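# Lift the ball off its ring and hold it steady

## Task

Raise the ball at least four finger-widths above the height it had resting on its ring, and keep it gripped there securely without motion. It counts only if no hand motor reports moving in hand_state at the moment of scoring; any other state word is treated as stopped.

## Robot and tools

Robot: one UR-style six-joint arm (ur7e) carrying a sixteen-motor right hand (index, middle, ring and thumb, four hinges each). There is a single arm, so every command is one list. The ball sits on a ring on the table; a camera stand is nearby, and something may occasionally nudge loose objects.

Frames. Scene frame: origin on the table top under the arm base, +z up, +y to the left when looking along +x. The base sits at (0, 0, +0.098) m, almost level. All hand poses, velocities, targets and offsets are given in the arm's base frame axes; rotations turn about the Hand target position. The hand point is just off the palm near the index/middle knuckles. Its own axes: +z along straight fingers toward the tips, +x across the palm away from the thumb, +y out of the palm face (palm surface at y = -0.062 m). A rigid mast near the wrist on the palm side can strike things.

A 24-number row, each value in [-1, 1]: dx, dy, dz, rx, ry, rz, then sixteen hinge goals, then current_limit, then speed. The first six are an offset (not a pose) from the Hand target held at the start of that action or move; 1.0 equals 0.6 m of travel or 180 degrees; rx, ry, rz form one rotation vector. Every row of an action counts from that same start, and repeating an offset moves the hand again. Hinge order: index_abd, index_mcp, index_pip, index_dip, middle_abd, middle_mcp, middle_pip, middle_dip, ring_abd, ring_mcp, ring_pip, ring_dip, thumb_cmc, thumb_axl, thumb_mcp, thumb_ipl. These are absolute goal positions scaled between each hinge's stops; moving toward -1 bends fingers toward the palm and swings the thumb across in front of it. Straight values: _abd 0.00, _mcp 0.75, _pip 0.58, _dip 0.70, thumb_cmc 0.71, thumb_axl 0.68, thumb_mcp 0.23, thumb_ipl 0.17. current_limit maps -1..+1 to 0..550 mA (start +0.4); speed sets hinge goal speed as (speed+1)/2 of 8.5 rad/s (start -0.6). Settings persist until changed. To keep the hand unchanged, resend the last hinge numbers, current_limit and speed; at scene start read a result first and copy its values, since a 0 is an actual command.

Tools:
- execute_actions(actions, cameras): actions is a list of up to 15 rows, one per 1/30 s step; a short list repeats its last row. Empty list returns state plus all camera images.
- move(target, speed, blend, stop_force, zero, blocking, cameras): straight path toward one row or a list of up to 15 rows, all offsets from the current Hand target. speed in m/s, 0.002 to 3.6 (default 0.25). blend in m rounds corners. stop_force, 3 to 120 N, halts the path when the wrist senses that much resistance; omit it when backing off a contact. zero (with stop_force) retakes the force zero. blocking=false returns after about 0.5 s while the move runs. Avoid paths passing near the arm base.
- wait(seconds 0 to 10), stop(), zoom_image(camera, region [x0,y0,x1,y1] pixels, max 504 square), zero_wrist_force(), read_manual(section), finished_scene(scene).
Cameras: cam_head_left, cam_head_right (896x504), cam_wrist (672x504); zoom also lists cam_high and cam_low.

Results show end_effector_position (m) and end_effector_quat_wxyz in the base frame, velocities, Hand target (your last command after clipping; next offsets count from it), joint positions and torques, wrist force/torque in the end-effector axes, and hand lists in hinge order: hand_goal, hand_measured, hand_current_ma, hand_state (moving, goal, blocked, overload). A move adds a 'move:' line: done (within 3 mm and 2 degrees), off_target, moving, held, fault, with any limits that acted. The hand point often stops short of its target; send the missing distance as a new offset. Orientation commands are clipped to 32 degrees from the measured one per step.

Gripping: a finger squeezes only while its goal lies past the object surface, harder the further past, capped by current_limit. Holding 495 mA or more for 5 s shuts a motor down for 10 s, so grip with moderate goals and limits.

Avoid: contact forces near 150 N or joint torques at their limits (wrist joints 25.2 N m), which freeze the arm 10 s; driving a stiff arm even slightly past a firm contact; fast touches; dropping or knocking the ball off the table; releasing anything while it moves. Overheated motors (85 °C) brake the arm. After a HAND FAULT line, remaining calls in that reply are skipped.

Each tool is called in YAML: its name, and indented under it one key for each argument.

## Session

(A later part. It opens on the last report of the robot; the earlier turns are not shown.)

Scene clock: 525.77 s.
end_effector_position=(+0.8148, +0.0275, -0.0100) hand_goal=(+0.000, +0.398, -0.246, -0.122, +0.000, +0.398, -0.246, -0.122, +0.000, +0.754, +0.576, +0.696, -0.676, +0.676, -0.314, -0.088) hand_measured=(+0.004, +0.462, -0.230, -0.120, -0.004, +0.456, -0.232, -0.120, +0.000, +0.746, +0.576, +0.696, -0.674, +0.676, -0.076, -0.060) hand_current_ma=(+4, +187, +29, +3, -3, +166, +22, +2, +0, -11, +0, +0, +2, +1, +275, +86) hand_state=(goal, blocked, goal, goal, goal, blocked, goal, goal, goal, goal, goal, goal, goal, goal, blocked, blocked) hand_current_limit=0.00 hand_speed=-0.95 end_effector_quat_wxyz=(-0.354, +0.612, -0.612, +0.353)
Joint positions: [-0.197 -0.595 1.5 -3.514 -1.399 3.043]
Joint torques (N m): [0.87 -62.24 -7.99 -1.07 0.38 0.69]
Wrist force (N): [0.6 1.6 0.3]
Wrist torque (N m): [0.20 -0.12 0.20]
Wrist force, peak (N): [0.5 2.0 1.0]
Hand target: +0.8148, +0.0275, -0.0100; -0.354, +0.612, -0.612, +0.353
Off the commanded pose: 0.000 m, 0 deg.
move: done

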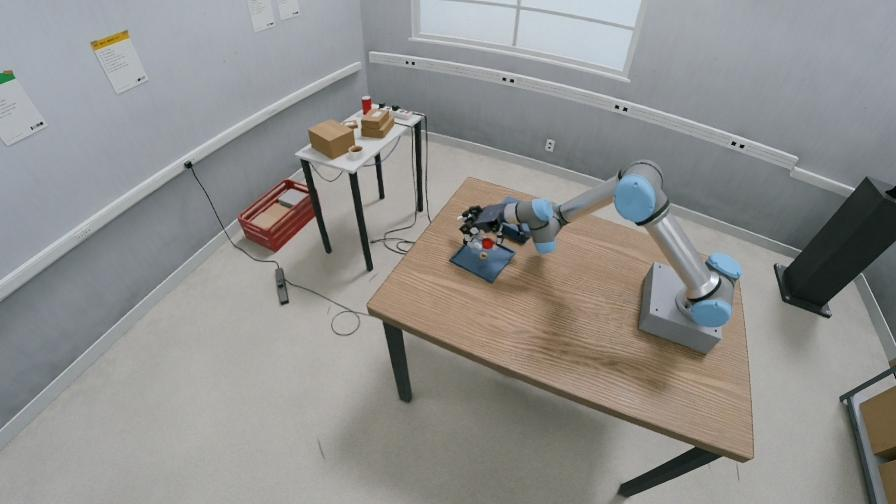

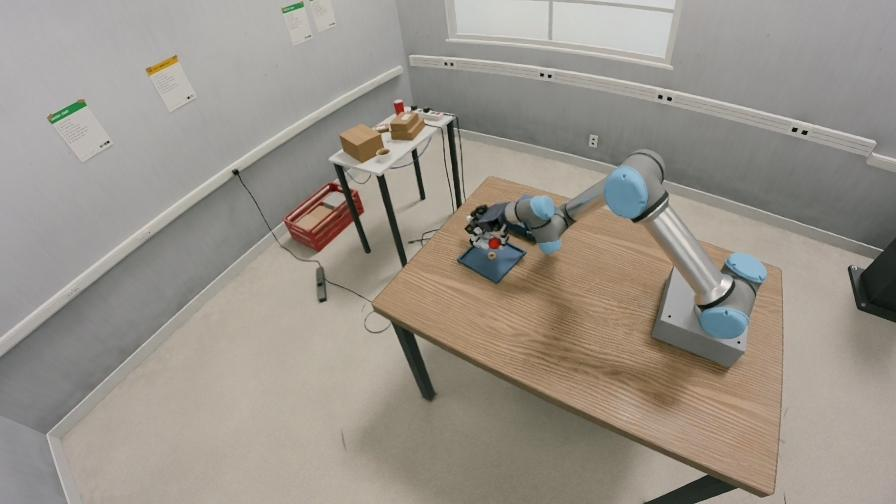

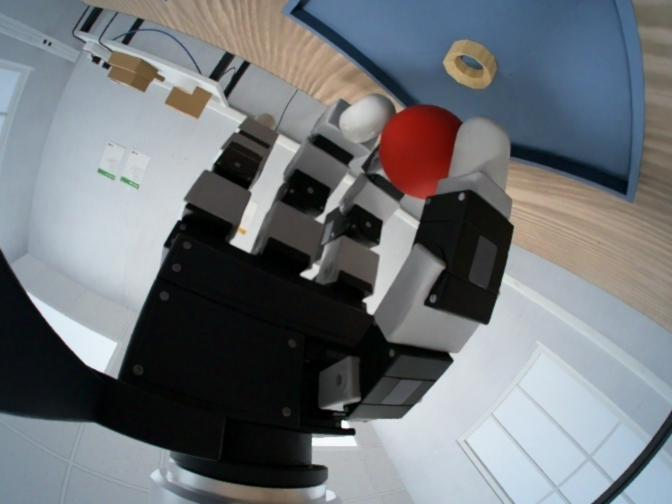

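move:
  target: [-0.0247, -0.0458, 0.1167, 0, 0, 0, 0.0, 0.397, -0.2467, -0.1217, 0.0, 0.397, -0.2467, -0.1217, 0.0, 0.754, 0.576, 0.696, -0.677, 0.6766, -0.3146, -0.0886, 0.0, -0.95]
  cameras: ["all"]
  speed: 0.1

zoom_image:
  camera: "cam_head_left"
  region: [450, 190, 550, 260]

zoom_image:
  camera: "cam_head_right"
  region: [450, 190, 550, 260]

Scene clock: 553.33 s.
end_effector_position=(+0.8000, +0.0000, +0.0600) hand_goal=(+0.000, +0.398, -0.246, -0.122, +0.000, +0.398, -0.246, -0.122, +0.000, +0.754, +0.576, +0.696, -0.676, +0.676, -0.314, -0.088) hand_measured=(+0.004, +0.460, -0.230, -0.120, -0.004, +0.456, -0.232, -0.120, +0.000, +0.746, +0.576, +0.696, -0.674, +0.676, -0.076, -0.060) hand_current_ma=(+4, +187, +29, +3, -3, +165, +22, +2, +0, -11, +0, +0, +2, +1, +275, +86) hand_state=(goal, blocked, goal, goal, goal, blocked, goal, goal, goal, goal, goal, goal, goal, goal, blocked, blocked) hand_current_limit=0.00 hand_speed=-0.95 end_effector_quat_wxyz=(-0.354, +0.612, -0.612, +0.353)
Joint positions: [-0.244 -0.744 1.568 -3.429 -1.359 3.018]
Joint torques (N m): [-12.3 -58.56 -10.39 -1.16 2.2 -1.12]
Wrist force (N): [0.8 1.2 0.7]
Wrist torque (N m): [0.12 -0.13 0.20]
Wrist force, peak (N): [0.1 2.1 0.7]
Hand target: +0.8000, +0.0000, +0.0601; -0.354, +0.612, -0.612, +0.353
Off the commanded pose: 0.000 m, 0 deg.
move: done

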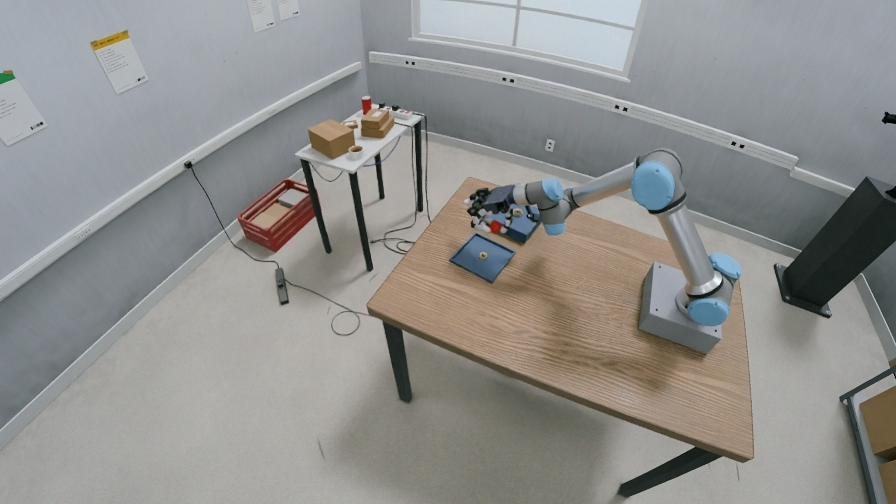

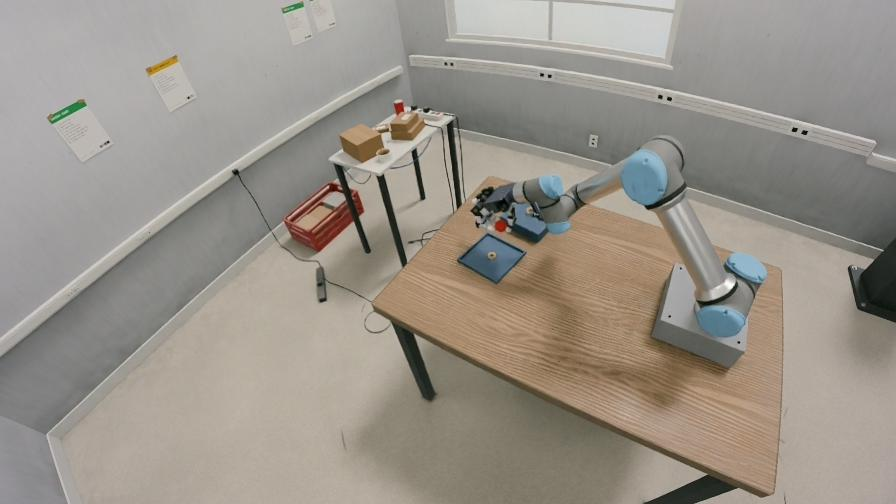

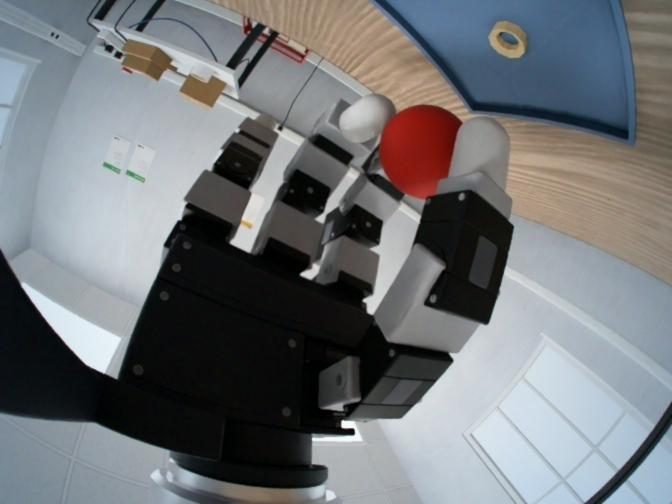

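Scaled by 5.040 from the camera's 896x504 image, which has a finer 1280x720 frame.

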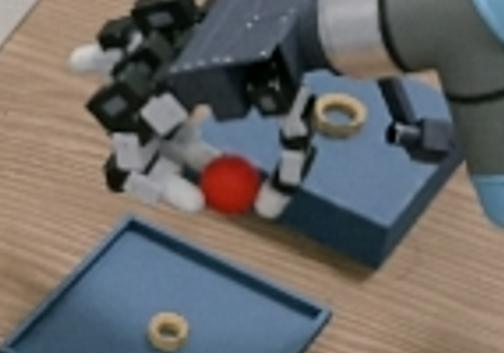

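Scaled by 5.040 from the camera's 896x504 image, which has a finer 1280x720 frame.

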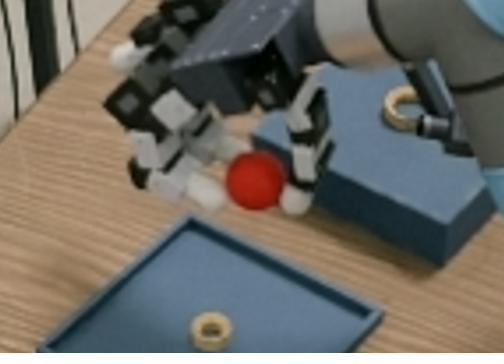

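move:
  target: [0, 0.25, 0, 0, 0, 0, 0.0, 0.397, -0.2467, -0.1217, 0.0, 0.397, -0.2467, -0.1217, 0.0, 0.754, 0.576, 0.696, -0.677, 0.6766, -0.3146, -0.0886, 0.0, -0.95]
  cameras: ["cam_head_left", "cam_head_right"]
  speed: 0.12

zoom_image:
  camera: "cam_head_left"
  region: [400, 210, 540, 308]

zoom_image:
  camera: "cam_head_right"
  region: [400, 210, 540, 308]

move:
  target: [-0.3333, 0, 0, 0, 0, 0, 0.0, 0.397, -0.2467, -0.1217, 0.0, 0.397, -0.2467, -0.1217, 0.0, 0.754, 0.576, 0.696, -0.677, 0.6766, -0.3146, -0.0886, 0.0, -0.95]
  cameras: ["cam_head_left", "cam_head_right"]
  speed: 0.12

zoom_image:
  camera: "cam_head_left"
  region: [480, 220, 620, 318]

zoom_image:
  camera: "cam_head_right"
  region: [480, 220, 620, 318]

Scene clock: 574.37 s.
end_effector_position=(+0.8000, +0.1499, +0.0601) hand_goal=(+0.000, +0.398, -0.246, -0.122, +0.000, +0.398, -0.246, -0.122, +0.000, +0.754, +0.576, +0.696, -0.676, +0.676, -0.314, -0.088) hand_measured=(+0.004, +0.460, -0.230, -0.120, -0.004, +0.456, -0.232, -0.120, +0.000, +0.746, +0.576, +0.696, -0.674, +0.676, -0.076, -0.060) hand_current_ma=(+4, +186, +29, +3, -4, +165, +22, +2, +0, -11, +0, +0, +2, +1, +275, +86) hand_state=(goal, blocked, goal, goal, goal, blocked, goal, goal, goal, goal, goal, goal, goal, goal, blocked, blocked) hand_current_limit=0.00 hand_speed=-0.95 end_effector_quat_wxyz=(-0.354, +0.612, -0.612, +0.353)
Joint positions: [-0.01 -0.722 1.521 -3.418 -1.561 3.137]
Joint torques (N m): [10.14 -47.08 -28.61 -0.83 -1.15 1.22]
Wrist force (N): [0.5 1.3 0.3]
Wrist torque (N m): [0.17 -0.09 0.02]
Wrist force, peak (N): [1.8 1.2 0.5]
Hand target: +0.8000, +0.1500, +0.0601; -0.354, +0.612, -0.612, +0.353
Off the commanded pose: 0.000 m, 0 deg.
move: done
Images, in order (width x height): cam_head_left 896x504, cam_head_right 896x504.

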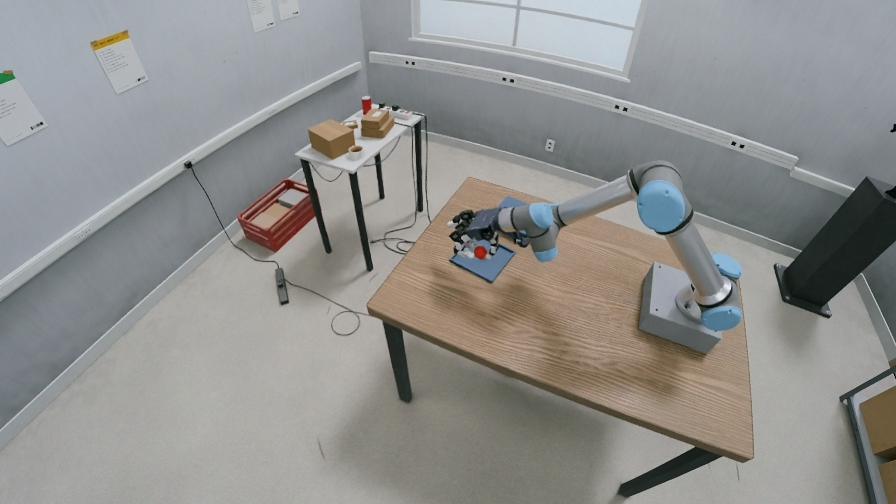

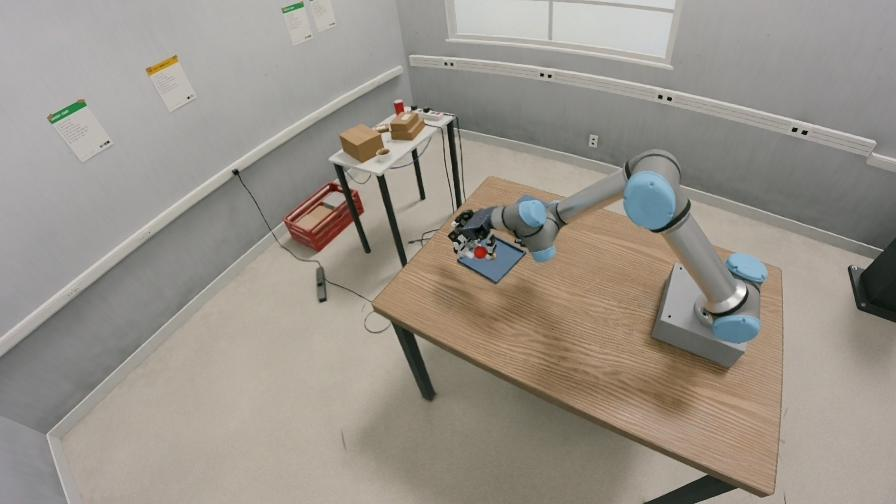

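Scaled by 3.600 from the camera's 896x504 image, which has a finer 1280x720 frame.

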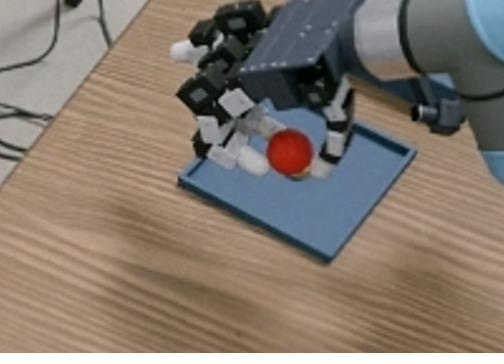

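Scaled by 3.600 from the camera's 896x504 image, which has a finer 1280x720 frame.

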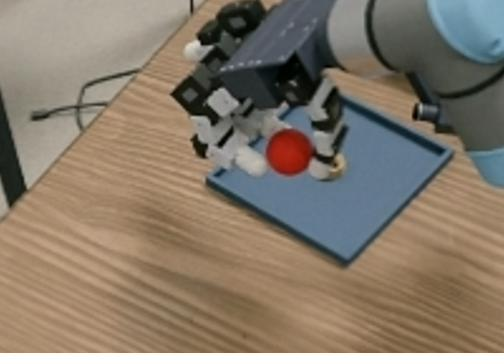

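Scene clock: 576.57 s.
end_effector_position=(+0.6000, +0.1500, +0.0601) hand_goal=(+0.000, +0.398, -0.246, -0.122, +0.000, +0.398, -0.246, -0.122, +0.000, +0.754, +0.576, +0.696, -0.676, +0.676, -0.314, -0.088) hand_measured=(+0.004, +0.460, -0.228, -0.120, -0.004, +0.456, -0.232, -0.120, +0.000, +0.746, +0.576, +0.696, -0.674, +0.676, -0.076, -0.060) hand_current_ma=(+4, +185, +29, +3, -4, +164, +22, +2, +0, -11, +0, +0, +2, +1, +275, +87) hand_state=(goal, blocked, goal, goal, goal, blocked, goal, goal, goal, goal, goal, goal, goal, goal, blocked, blocked) hand_current_limit=0.00 hand_speed=-0.95 end_effector_quat_wxyz=(-0.354, +0.612, -0.612, +0.353)
Joint positions: [-0.014 -0.997 2.144 -3.765 -1.557 3.135]
Joint torques (N m): [-10.97 -44.05 -6.05 -4.66 2.02 -0.84]
Wrist force (N): [0.0 1.4 0.4]
Wrist torque (N m): [0.18 -0.04 0.15]
Wrist force, peak (N): [0.5 1.4 1.3]
Hand target: +0.6000, +0.1500, +0.0601; -0.354, +0.612, -0.612, +0.353
Off the commanded pose: 0.000 m, 0 deg.
move: done
Images, in order (width x height): cam_head_left 896x504, cam_head_right 896x504.

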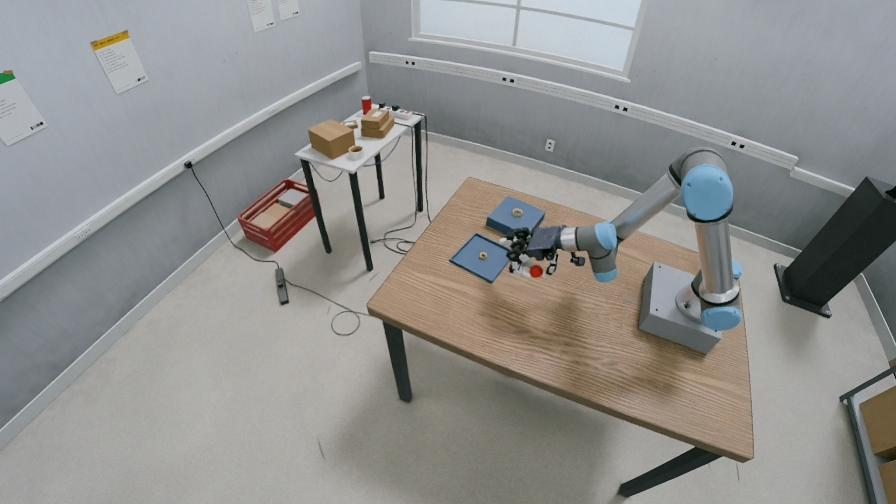

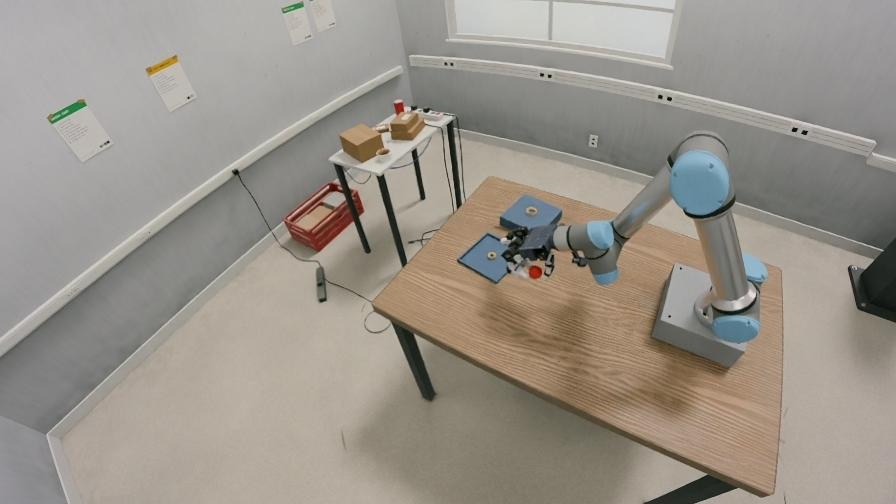

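Scaled by 3.600 from the camera's 896x504 image, which has a finer 1280x720 frame.

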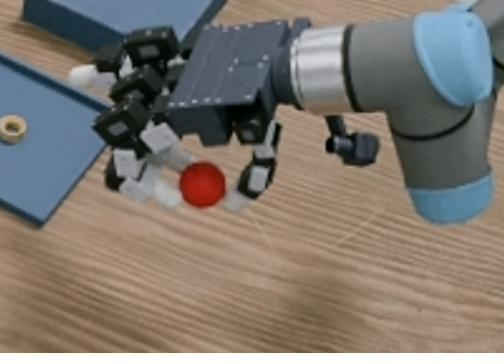

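Scaled by 3.600 from the camera's 896x504 image, which has a finer 1280x720 frame.

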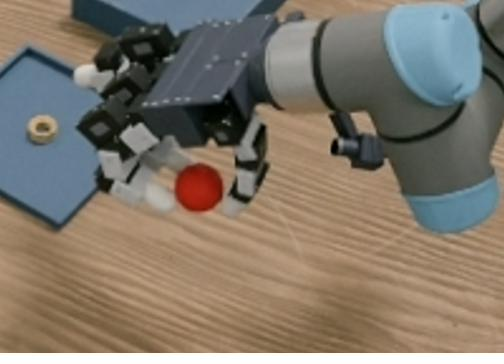

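move:
  target: [0, -0.25, 0, 0, 0, 0, 0.0, 0.397, -0.2467, -0.1217, 0.0, 0.397, -0.2467, -0.1217, 0.0, 0.754, 0.576, 0.696, -0.677, 0.6766, -0.3146, -0.0886, 0.0, -0.95]
  cameras: ["cam_head_left", "cam_head_right"]
  speed: 0.12

zoom_image:
  camera: "cam_head_left"
  region: [480, 190, 620, 288]

zoom_image:
  camera: "cam_head_right"
  region: [480, 190, 620, 288]

move:
  target: [0, -0.3333, 0, 0, 0, 0, 0.0, 0.397, -0.2467, -0.1217, 0.0, 0.397, -0.2467, -0.1217, 0.0, 0.754, 0.576, 0.696, -0.677, 0.6766, -0.3146, -0.0886, 0.0, -0.95]
  cameras: ["cam_head_left", "cam_head_right"]
  speed: 0.12

zoom_image:
  camera: "cam_head_left"
  region: [490, 160, 630, 258]

zoom_image:
  camera: "cam_head_right"
  region: [490, 160, 630, 258]

move:
  target: [0.3333, 0, 0, 0, 0, 0, 0.0, 0.397, -0.2467, -0.1217, 0.0, 0.397, -0.2467, -0.1217, 0.0, 0.754, 0.576, 0.696, -0.677, 0.6766, -0.3146, -0.0886, 0.0, -0.95]
  cameras: ["cam_head_left", "cam_head_right"]
  speed: 0.12

zoom_image:
  camera: "cam_head_left"
  region: [450, 150, 590, 248]

zoom_image:
  camera: "cam_head_right"
  region: [450, 150, 590, 248]

Scene clock: 595.03 s.
end_effector_position=(+0.6000, +0.0001, +0.0600) hand_goal=(+0.000, +0.398, -0.246, -0.122, +0.000, +0.398, -0.246, -0.122, +0.000, +0.754, +0.576, +0.696, -0.676, +0.676, -0.314, -0.088) hand_measured=(+0.004, +0.460, -0.228, -0.120, -0.004, +0.456, -0.232, -0.120, +0.000, +0.746, +0.576, +0.696, -0.674, +0.676, -0.076, -0.060) hand_current_ma=(+4, +185, +29, +3, -4, +164, +22, +2, +0, -11, +0, +0, +3, +1, +275, +87) hand_state=(goal, blocked, goal, goal, goal, blocked, goal, goal, goal, goal, goal, goal, goal, goal, blocked, blocked) hand_current_limit=0.00 hand_speed=-0.95 end_effector_quat_wxyz=(-0.354, +0.612, -0.612, +0.353)
Joint positions: [-0.356 -1.024 2.201 -3.766 -1.263 2.958]
Joint torques (N m): [-12.7 -42.86 -21.31 -1.2 2.52 -0.67]
Wrist force (N): [0.5 1.5 0.1]
Wrist torque (N m): [0.20 -0.10 0.19]
Wrist force, peak (N): [1.6 1.3 0.2]
Hand target: +0.6000, +0.0000, +0.0601; -0.354, +0.612, -0.612, +0.353
Off the commanded pose: 0.000 m, 0 deg.
move: done
Images, in order (width x height): cam_head_left 896x504, cam_head_right 896x504.

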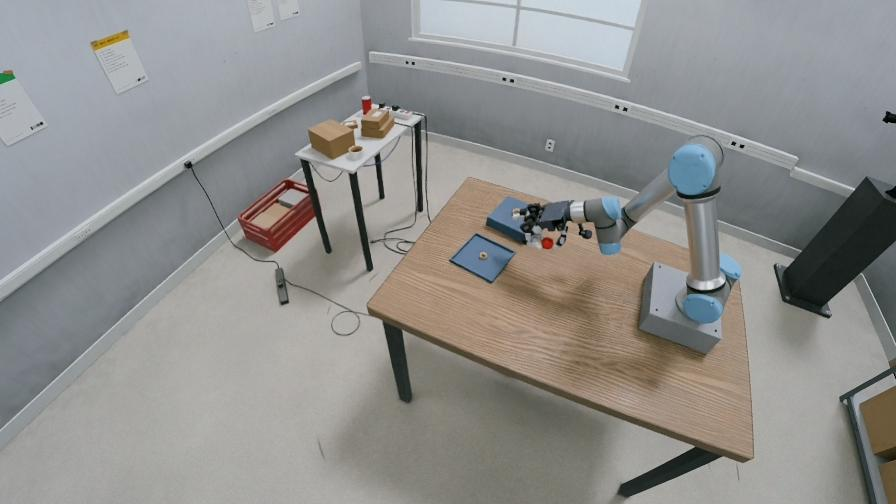

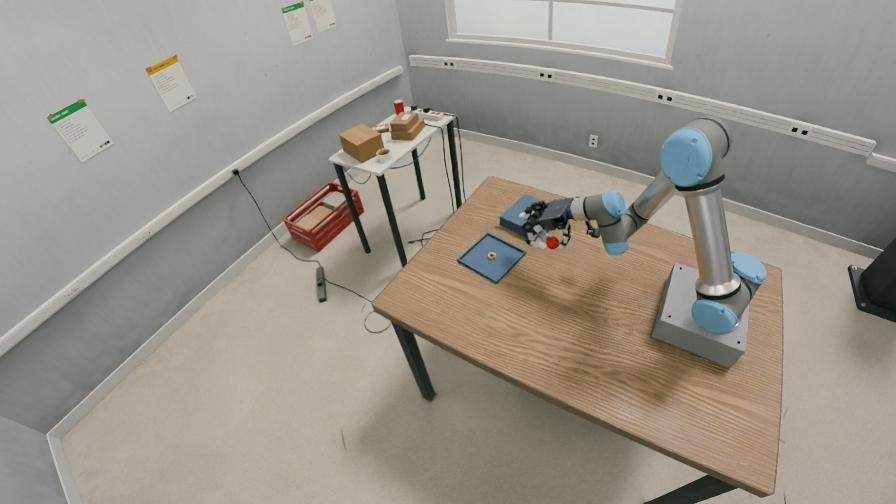

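Scaled by 3.600 from the camera's 896x504 image, which has a finer 1280x720 frame.

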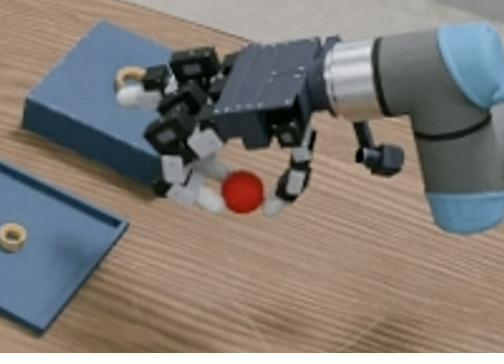

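Scaled by 3.600 from the camera's 896x504 image, which has a finer 1280x720 frame.

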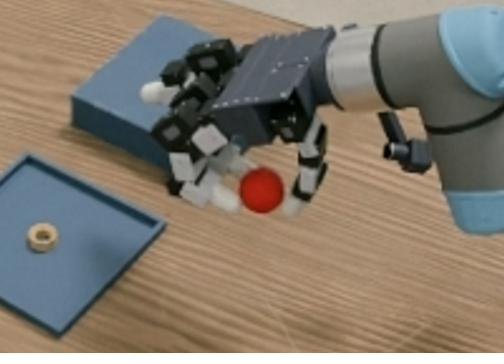

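Scene clock: 597.17 s.
end_effector_position=(+0.6000, -0.1999, +0.0601) hand_goal=(+0.000, +0.398, -0.246, -0.122, +0.000, +0.398, -0.246, -0.122, +0.000, +0.754, +0.576, +0.696, -0.676, +0.676, -0.314, -0.088) hand_measured=(+0.004, +0.460, -0.228, -0.120, -0.004, +0.456, -0.232, -0.120, +0.000, +0.746, +0.576, +0.696, -0.674, +0.676, -0.076, -0.060) hand_current_ma=(+4, +185, +29, +3, -4, +164, +22, +2, +0, -11, +0, +0, +3, +1, +275, +87) hand_state=(goal, blocked, goal, goal, goal, blocked, goal, goal, goal, goal, goal, goal, goal, goal, blocked, blocked) hand_current_limit=0.00 hand_speed=-0.95 end_effector_quat_wxyz=(-0.354, +0.612, -0.612, +0.353)
Joint positions: [-0.737 -0.986 2.073 -3.566 -0.948 2.716]
Joint torques (N m): [-11.73 -32.07 -21.83 -0.84 2.69 -1.12]
Wrist force (N): [0.1 1.2 0.9]
Wrist torque (N m): [0.10 -0.07 0.14]
Wrist force, peak (N): [0.7 1.7 0.8]
Hand target: +0.6000, -0.2000, +0.0601; -0.354, +0.612, -0.612, +0.353
Off the commanded pose: 0.000 m, 0 deg.
move: done
Images, in order (width x height): cam_head_left 896x504, cam_head_right 896x504.

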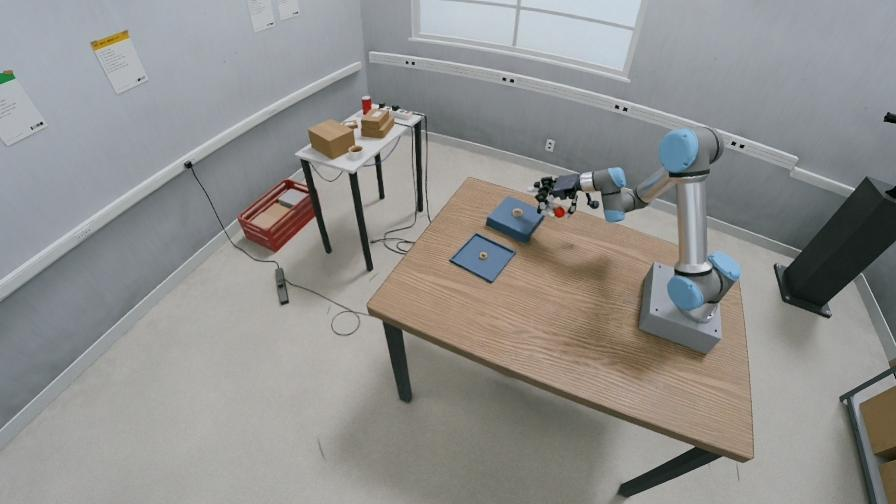

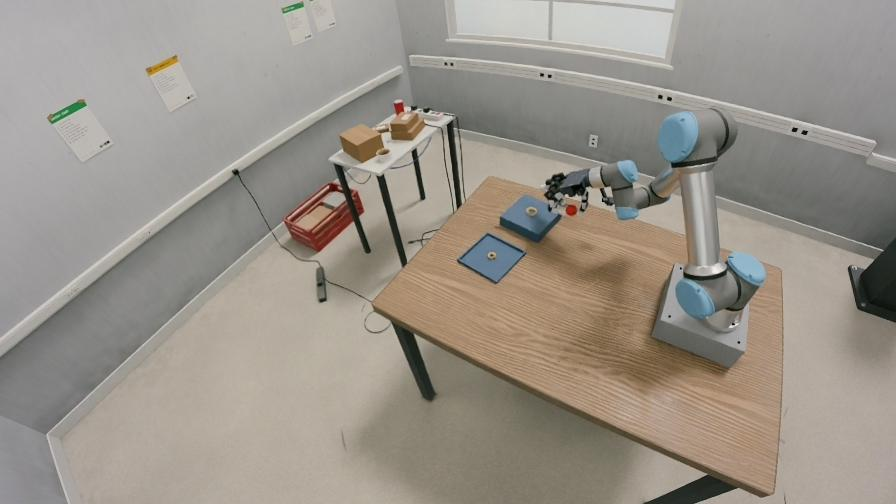

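Scaled by 3.600 from the camera's 896x504 image, which has a finer 1280x720 frame.

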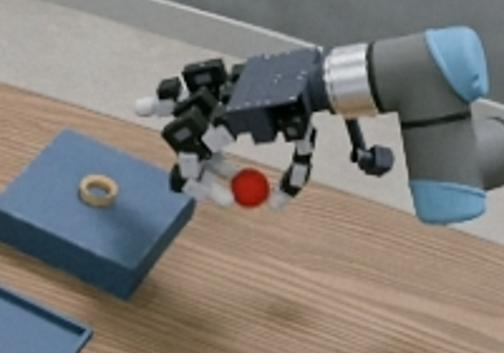

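Scaled by 3.600 from the camera's 896x504 image, which has a finer 1280x720 frame.

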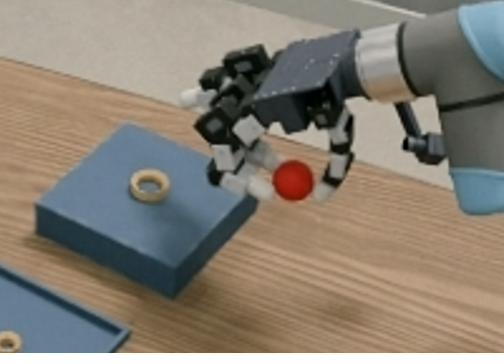

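Scene clock: 599.40 s.
end_effector_position=(+0.7999, -0.2000, +0.0601) hand_goal=(+0.000, +0.398, -0.246, -0.122, +0.000, +0.398, -0.246, -0.122, +0.000, +0.754, +0.576, +0.696, -0.676, +0.676, -0.314, -0.088) hand_measured=(+0.004, +0.460, -0.228, -0.120, -0.004, +0.456, -0.232, -0.120, +0.000, +0.746, +0.576, +0.696, -0.674, +0.676, -0.076, -0.060) hand_current_ma=(+4, +184, +29, +3, -4, +163, +22, +2, +0, -11, +0, +0, +3, +1, +275, +88) hand_state=(goal, blocked, goal, goal, goal, blocked, goal, goal, goal, goal, goal, goal, goal, goal, blocked, blocked) hand_current_limit=0.00 hand_speed=-0.95 end_effector_quat_wxyz=(-0.354, +0.612, -0.612, +0.353)
Joint positions: [-0.53 -0.694 1.448 -3.306 -1.116 2.857]
Joint torques (N m): [11.46 -46.73 -27.13 -0.7 -0.97 1.62]
Wrist force (N): [0.4 1.3 0.2]
Wrist torque (N m): [0.15 -0.08 0.00]
Wrist force, peak (N): [0.3 1.9 0.1]
Hand target: +0.8000, -0.2000, +0.0601; -0.354, +0.612, -0.612, +0.353
Off the commanded pose: 0.000 m, 0 deg.
move: done
Images, in order (width x height): cam_head_left 896x504, cam_head_right 896x504.

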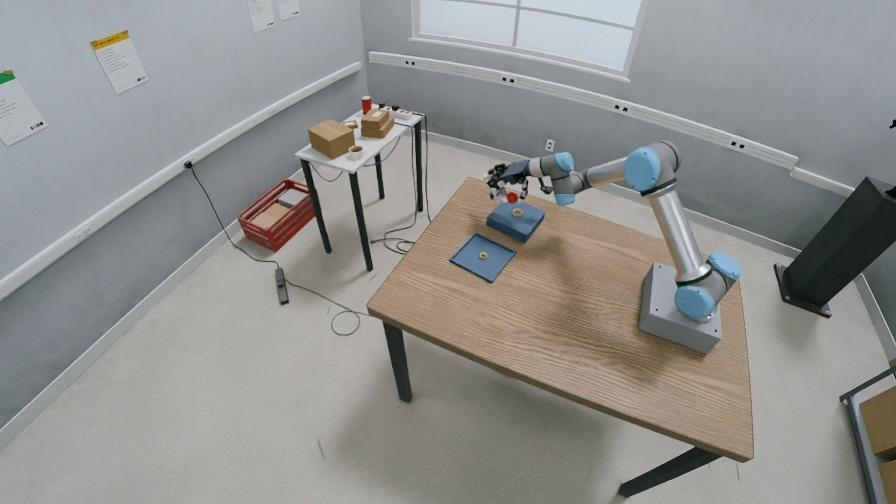

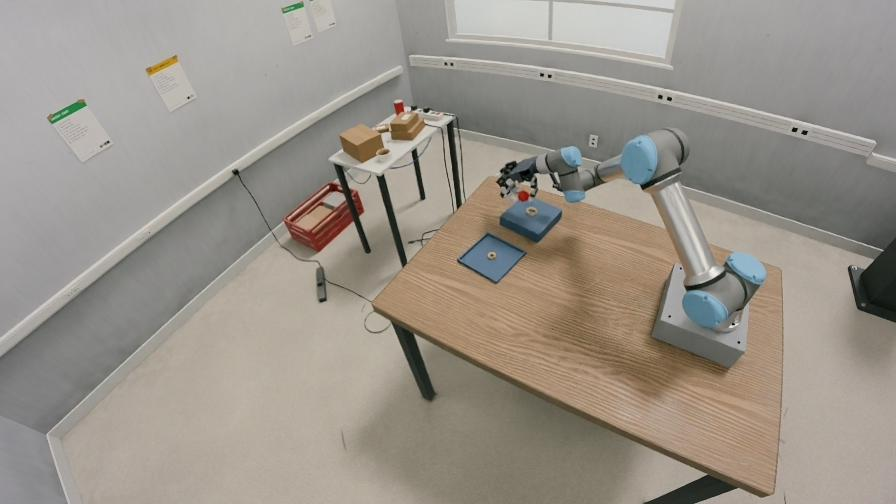

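Scaled by 3.600 from the camera's 896x504 image, which has a finer 1280x720 frame.

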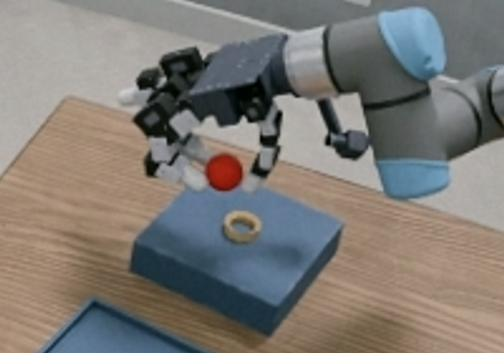

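Scaled by 3.600 from the camera's 896x504 image, which has a finer 1280x720 frame.

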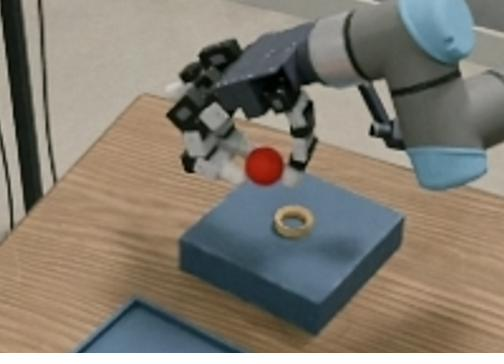

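move:
  target:
    - [-0.3333, 0.3333, 0, 0, 0, 0, 0.0, 0.397, -0.2467, -0.1217, 0.0, 0.397, -0.2467, -0.1217, 0.0, 0.754, 0.576, 0.696, -0.677, 0.6766, -0.3146, -0.0886, 0.0, -0.95]
    - [-0.3333, 0.3333, -0.1667, 0, 0, 0, 0.0, 0.397, -0.2467, -0.1217, 0.0, 0.397, -0.2467, -0.1217, 0.0, 0.754, 0.576, 0.696, -0.677, 0.6766, -0.3146, -0.0886, 0.0, -0.95]
  cameras: ["cam_head_left", "cam_head_right"]
  speed: 0.12

zoom_image:
  camera: "cam_head_left"
  region: [480, 210, 620, 308]

zoom_image:
  camera: "cam_head_right"
  region: [480, 210, 620, 308]

move:
  target: [0, 0.25, 0, 0, 0, 0, 0.0, 0.397, -0.2467, -0.1217, 0.0, 0.397, -0.2467, -0.1217, 0.0, 0.754, 0.576, 0.696, -0.677, 0.6766, -0.3146, -0.0886, 0.0, -0.95]
  cameras: ["cam_head_left", "cam_head_right"]
  speed: 0.12

zoom_image:
  camera: "cam_head_left"
  region: [480, 230, 620, 328]

zoom_image:
  camera: "cam_head_right"
  region: [480, 230, 620, 328]

move:
  target: [0.1, -0.1, 0.35, 0, 0, 0, 0.0, 0.397, -0.2467, -0.1217, 0.0, 0.397, -0.2467, -0.1217, 0.0, 0.754, 0.576, 0.696, -0.677, 0.6766, -0.3146, -0.0886, 0.0, -0.95]
  cameras: ["cam_head_left", "cam_head_right"]
  speed: 0.12

zoom_image:
  camera: "cam_head_left"
  region: [450, 170, 590, 268]

zoom_image:
  camera: "cam_head_right"
  region: [450, 170, 590, 268]

Scene clock: 623.57 s.
end_effector_position=(+0.6000, -0.0001, -0.0399) hand_goal=(+0.000, +0.398, -0.246, -0.122, +0.000, +0.398, -0.246, -0.122, +0.000, +0.754, +0.576, +0.696, -0.676, +0.676, -0.314, -0.088) hand_measured=(+0.004, +0.460, -0.228, -0.120, -0.004, +0.454, -0.232, -0.120, +0.000, +0.746, +0.576, +0.696, -0.674, +0.676, -0.076, -0.060) hand_current_ma=(+4, +184, +29, +3, -4, +163, +22, +2, +0, -11, +0, +0, +3, +1, +275, +88) hand_state=(goal, blocked, goal, goal, goal, blocked, goal, goal, goal, goal, goal, goal, goal, goal, blocked, blocked) hand_current_limit=0.00 hand_speed=-0.95 end_effector_quat_wxyz=(-0.354, +0.612, -0.612, +0.353)
Joint positions: [-0.357 -0.747 2.165 -4.008 -1.263 2.958]
Joint torques (N m): [11.39 -34.3 -17.87 -4.31 -0.19 1.47]
Wrist force (N): [0.9 1.1 0.2]
Wrist torque (N m): [0.14 -0.16 0.03]
Wrist force, peak (N): [0.8 2.4 0.4]
Hand target: +0.6000, +0.0000, -0.0400; -0.354, +0.612, -0.612, +0.353
Off the commanded pose: 0.000 m, 0 deg.
move: done
Images, in order (width x height): cam_head_left 896x504, cam_head_right 896x504.

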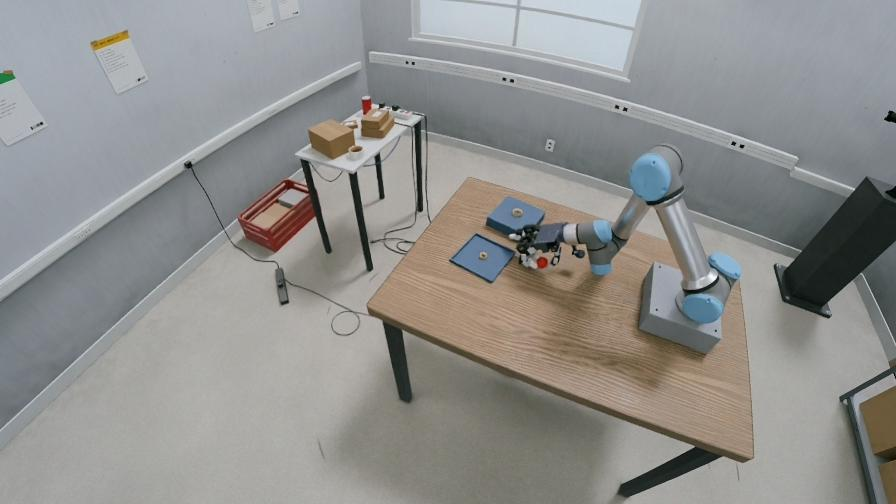

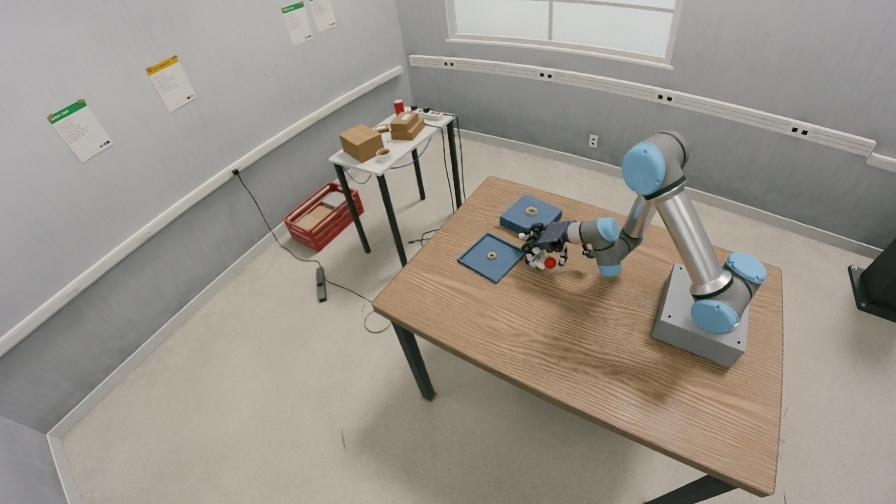

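Scaled by 3.600 from the camera's 896x504 image, which has a finer 1280x720 frame.

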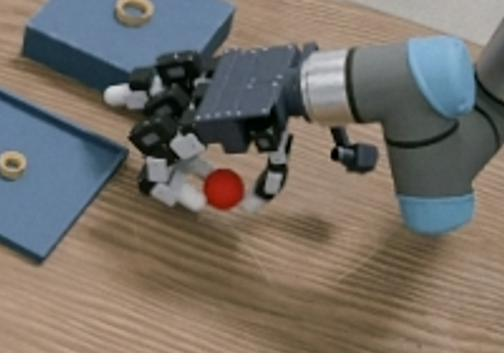

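Scaled by 3.600 from the camera's 896x504 image, which has a finer 1280x720 frame.

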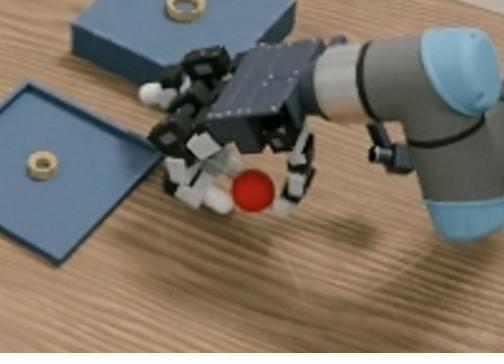

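Scene clock: 625.30 s.
end_effector_position=(+0.6000, +0.1499, -0.0400) hand_goal=(+0.000, +0.398, -0.246, -0.122, +0.000, +0.398, -0.246, -0.122, +0.000, +0.754, +0.576, +0.696, -0.676, +0.676, -0.314, -0.088) hand_measured=(+0.004, +0.460, -0.228, -0.120, -0.004, +0.454, -0.232, -0.120, +0.000, +0.746, +0.576, +0.696, -0.674, +0.676, -0.076, -0.060) hand_current_ma=(+4, +184, +29, +3, -4, +163, +22, +2, +0, -11, +0, +0, +3, +1, +275, +88) hand_state=(goal, blocked, goal, goal, goal, blocked, goal, goal, goal, goal, goal, goal, goal, goal, blocked, blocked) hand_current_limit=0.00 hand_speed=-0.95 end_effector_quat_wxyz=(-0.354, +0.612, -0.612, +0.353)
Joint positions: [-0.014 -0.733 2.109 -3.994 -1.557 3.135]
Joint torques (N m): [10.88 -34.14 -16.87 -0.62 -1.43 1.22]
Wrist force (N): [0.4 1.3 0.5]
Wrist torque (N m): [0.15 -0.07 0.00]
Wrist force, peak (N): [1.4 1.5 0.4]
Hand target: +0.6000, +0.1500, -0.0400; -0.354, +0.612, -0.612, +0.353
Off the commanded pose: 0.000 m, 0 deg.
move: done
Images, in order (width x height): cam_head_left 896x504, cam_head_right 896x504.

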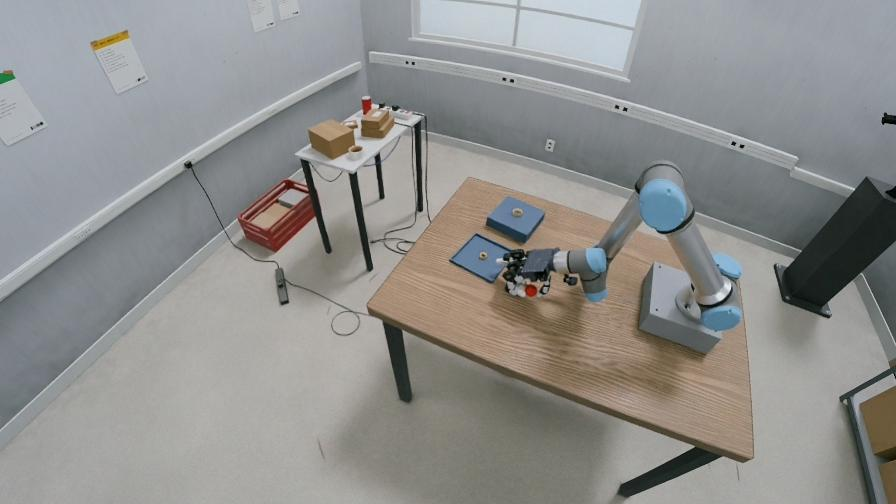

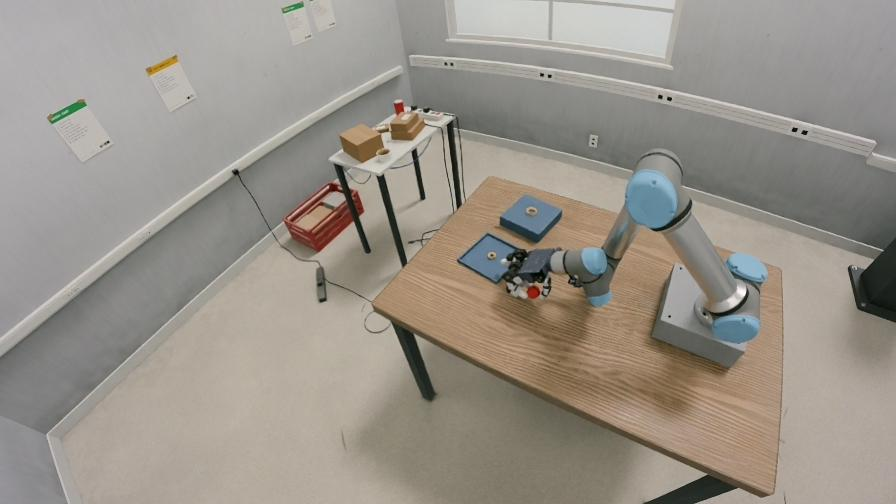

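Scaled by 3.600 from the camera's 896x504 image, which has a finer 1280x720 frame.

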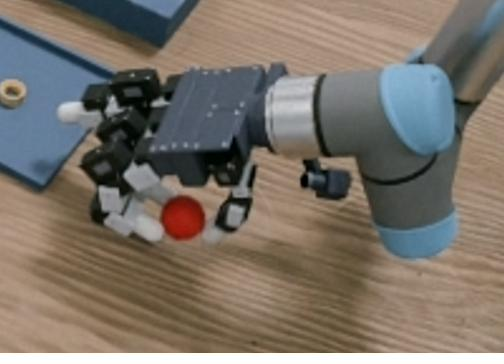

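Scaled by 3.600 from the camera's 896x504 image, which has a finer 1280x720 frame.

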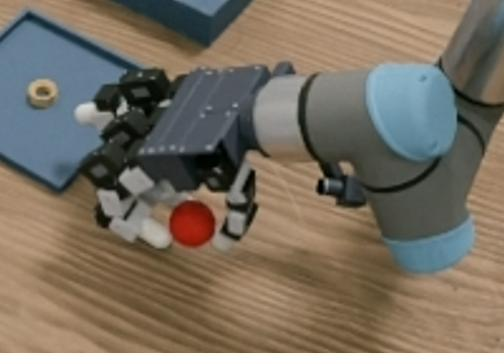

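Scene clock: 627.70 s.
end_effector_position=(+0.6600, +0.0900, +0.1700) hand_goal=(+0.000, +0.398, -0.246, -0.122, +0.000, +0.398, -0.246, -0.122, +0.000, +0.754, +0.576, +0.696, -0.676, +0.676, -0.314, -0.088) hand_measured=(+0.004, +0.460, -0.228, -0.118, -0.004, +0.454, -0.232, -0.120, +0.000, +0.746, +0.576, +0.696, -0.674, +0.676, -0.076, -0.060) hand_current_ma=(+4, +184, +29, +3, -4, +163, +22, +2, +0, -11, +0, +0, +3, +1, +275, +88) hand_state=(goal, blocked, goal, goal, goal, blocked, goal, goal, goal, goal, goal, goal, goal, goal, blocked, blocked) hand_current_limit=0.00 hand_speed=-0.95 end_effector_quat_wxyz=(-0.354, +0.612, -0.612, +0.353)
Joint positions: [-0.133 -1.168 1.967 -3.414 -1.454 3.075]
Joint torques (N m): [-10.48 -45.34 -28.92 -1.07 1.97 -1.13]
Wrist force (N): [0.8 0.8 0.2]
Wrist torque (N m): [0.12 -0.13 0.21]
Wrist force, peak (N): [-0.3 2.2 0.4]
Hand target: +0.6600, +0.0900, +0.1700; -0.354, +0.612, -0.612, +0.353
Off the commanded pose: 0.000 m, 0 deg.
move: done
Images, in order (width x height): cam_head_left 896x504, cam_head_right 896x504.

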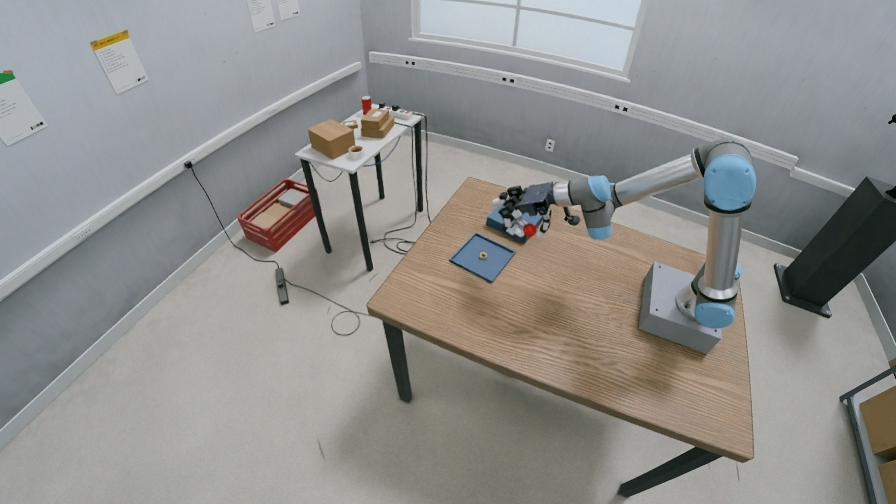

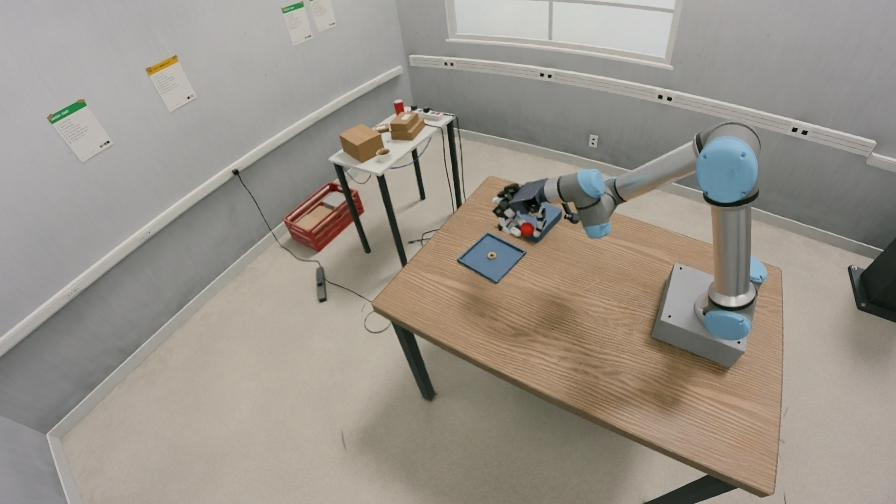

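Scaled by 3.600 from the camera's 896x504 image, which has a finer 1280x720 frame.

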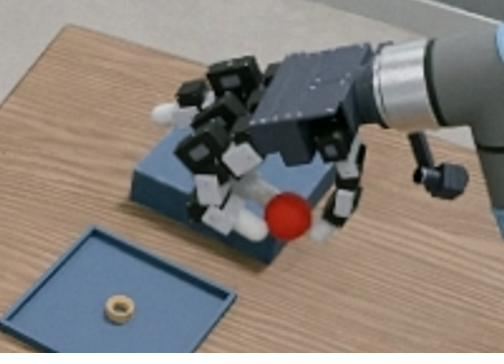

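Scaled by 3.600 from the camera's 896x504 image, which has a finer 1280x720 frame.

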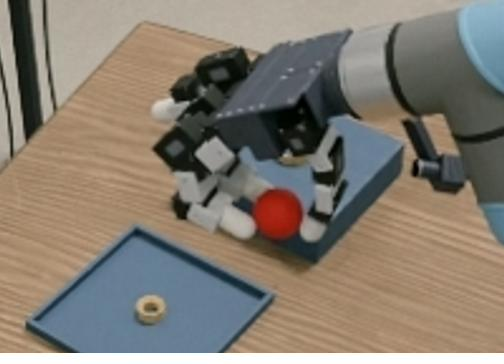

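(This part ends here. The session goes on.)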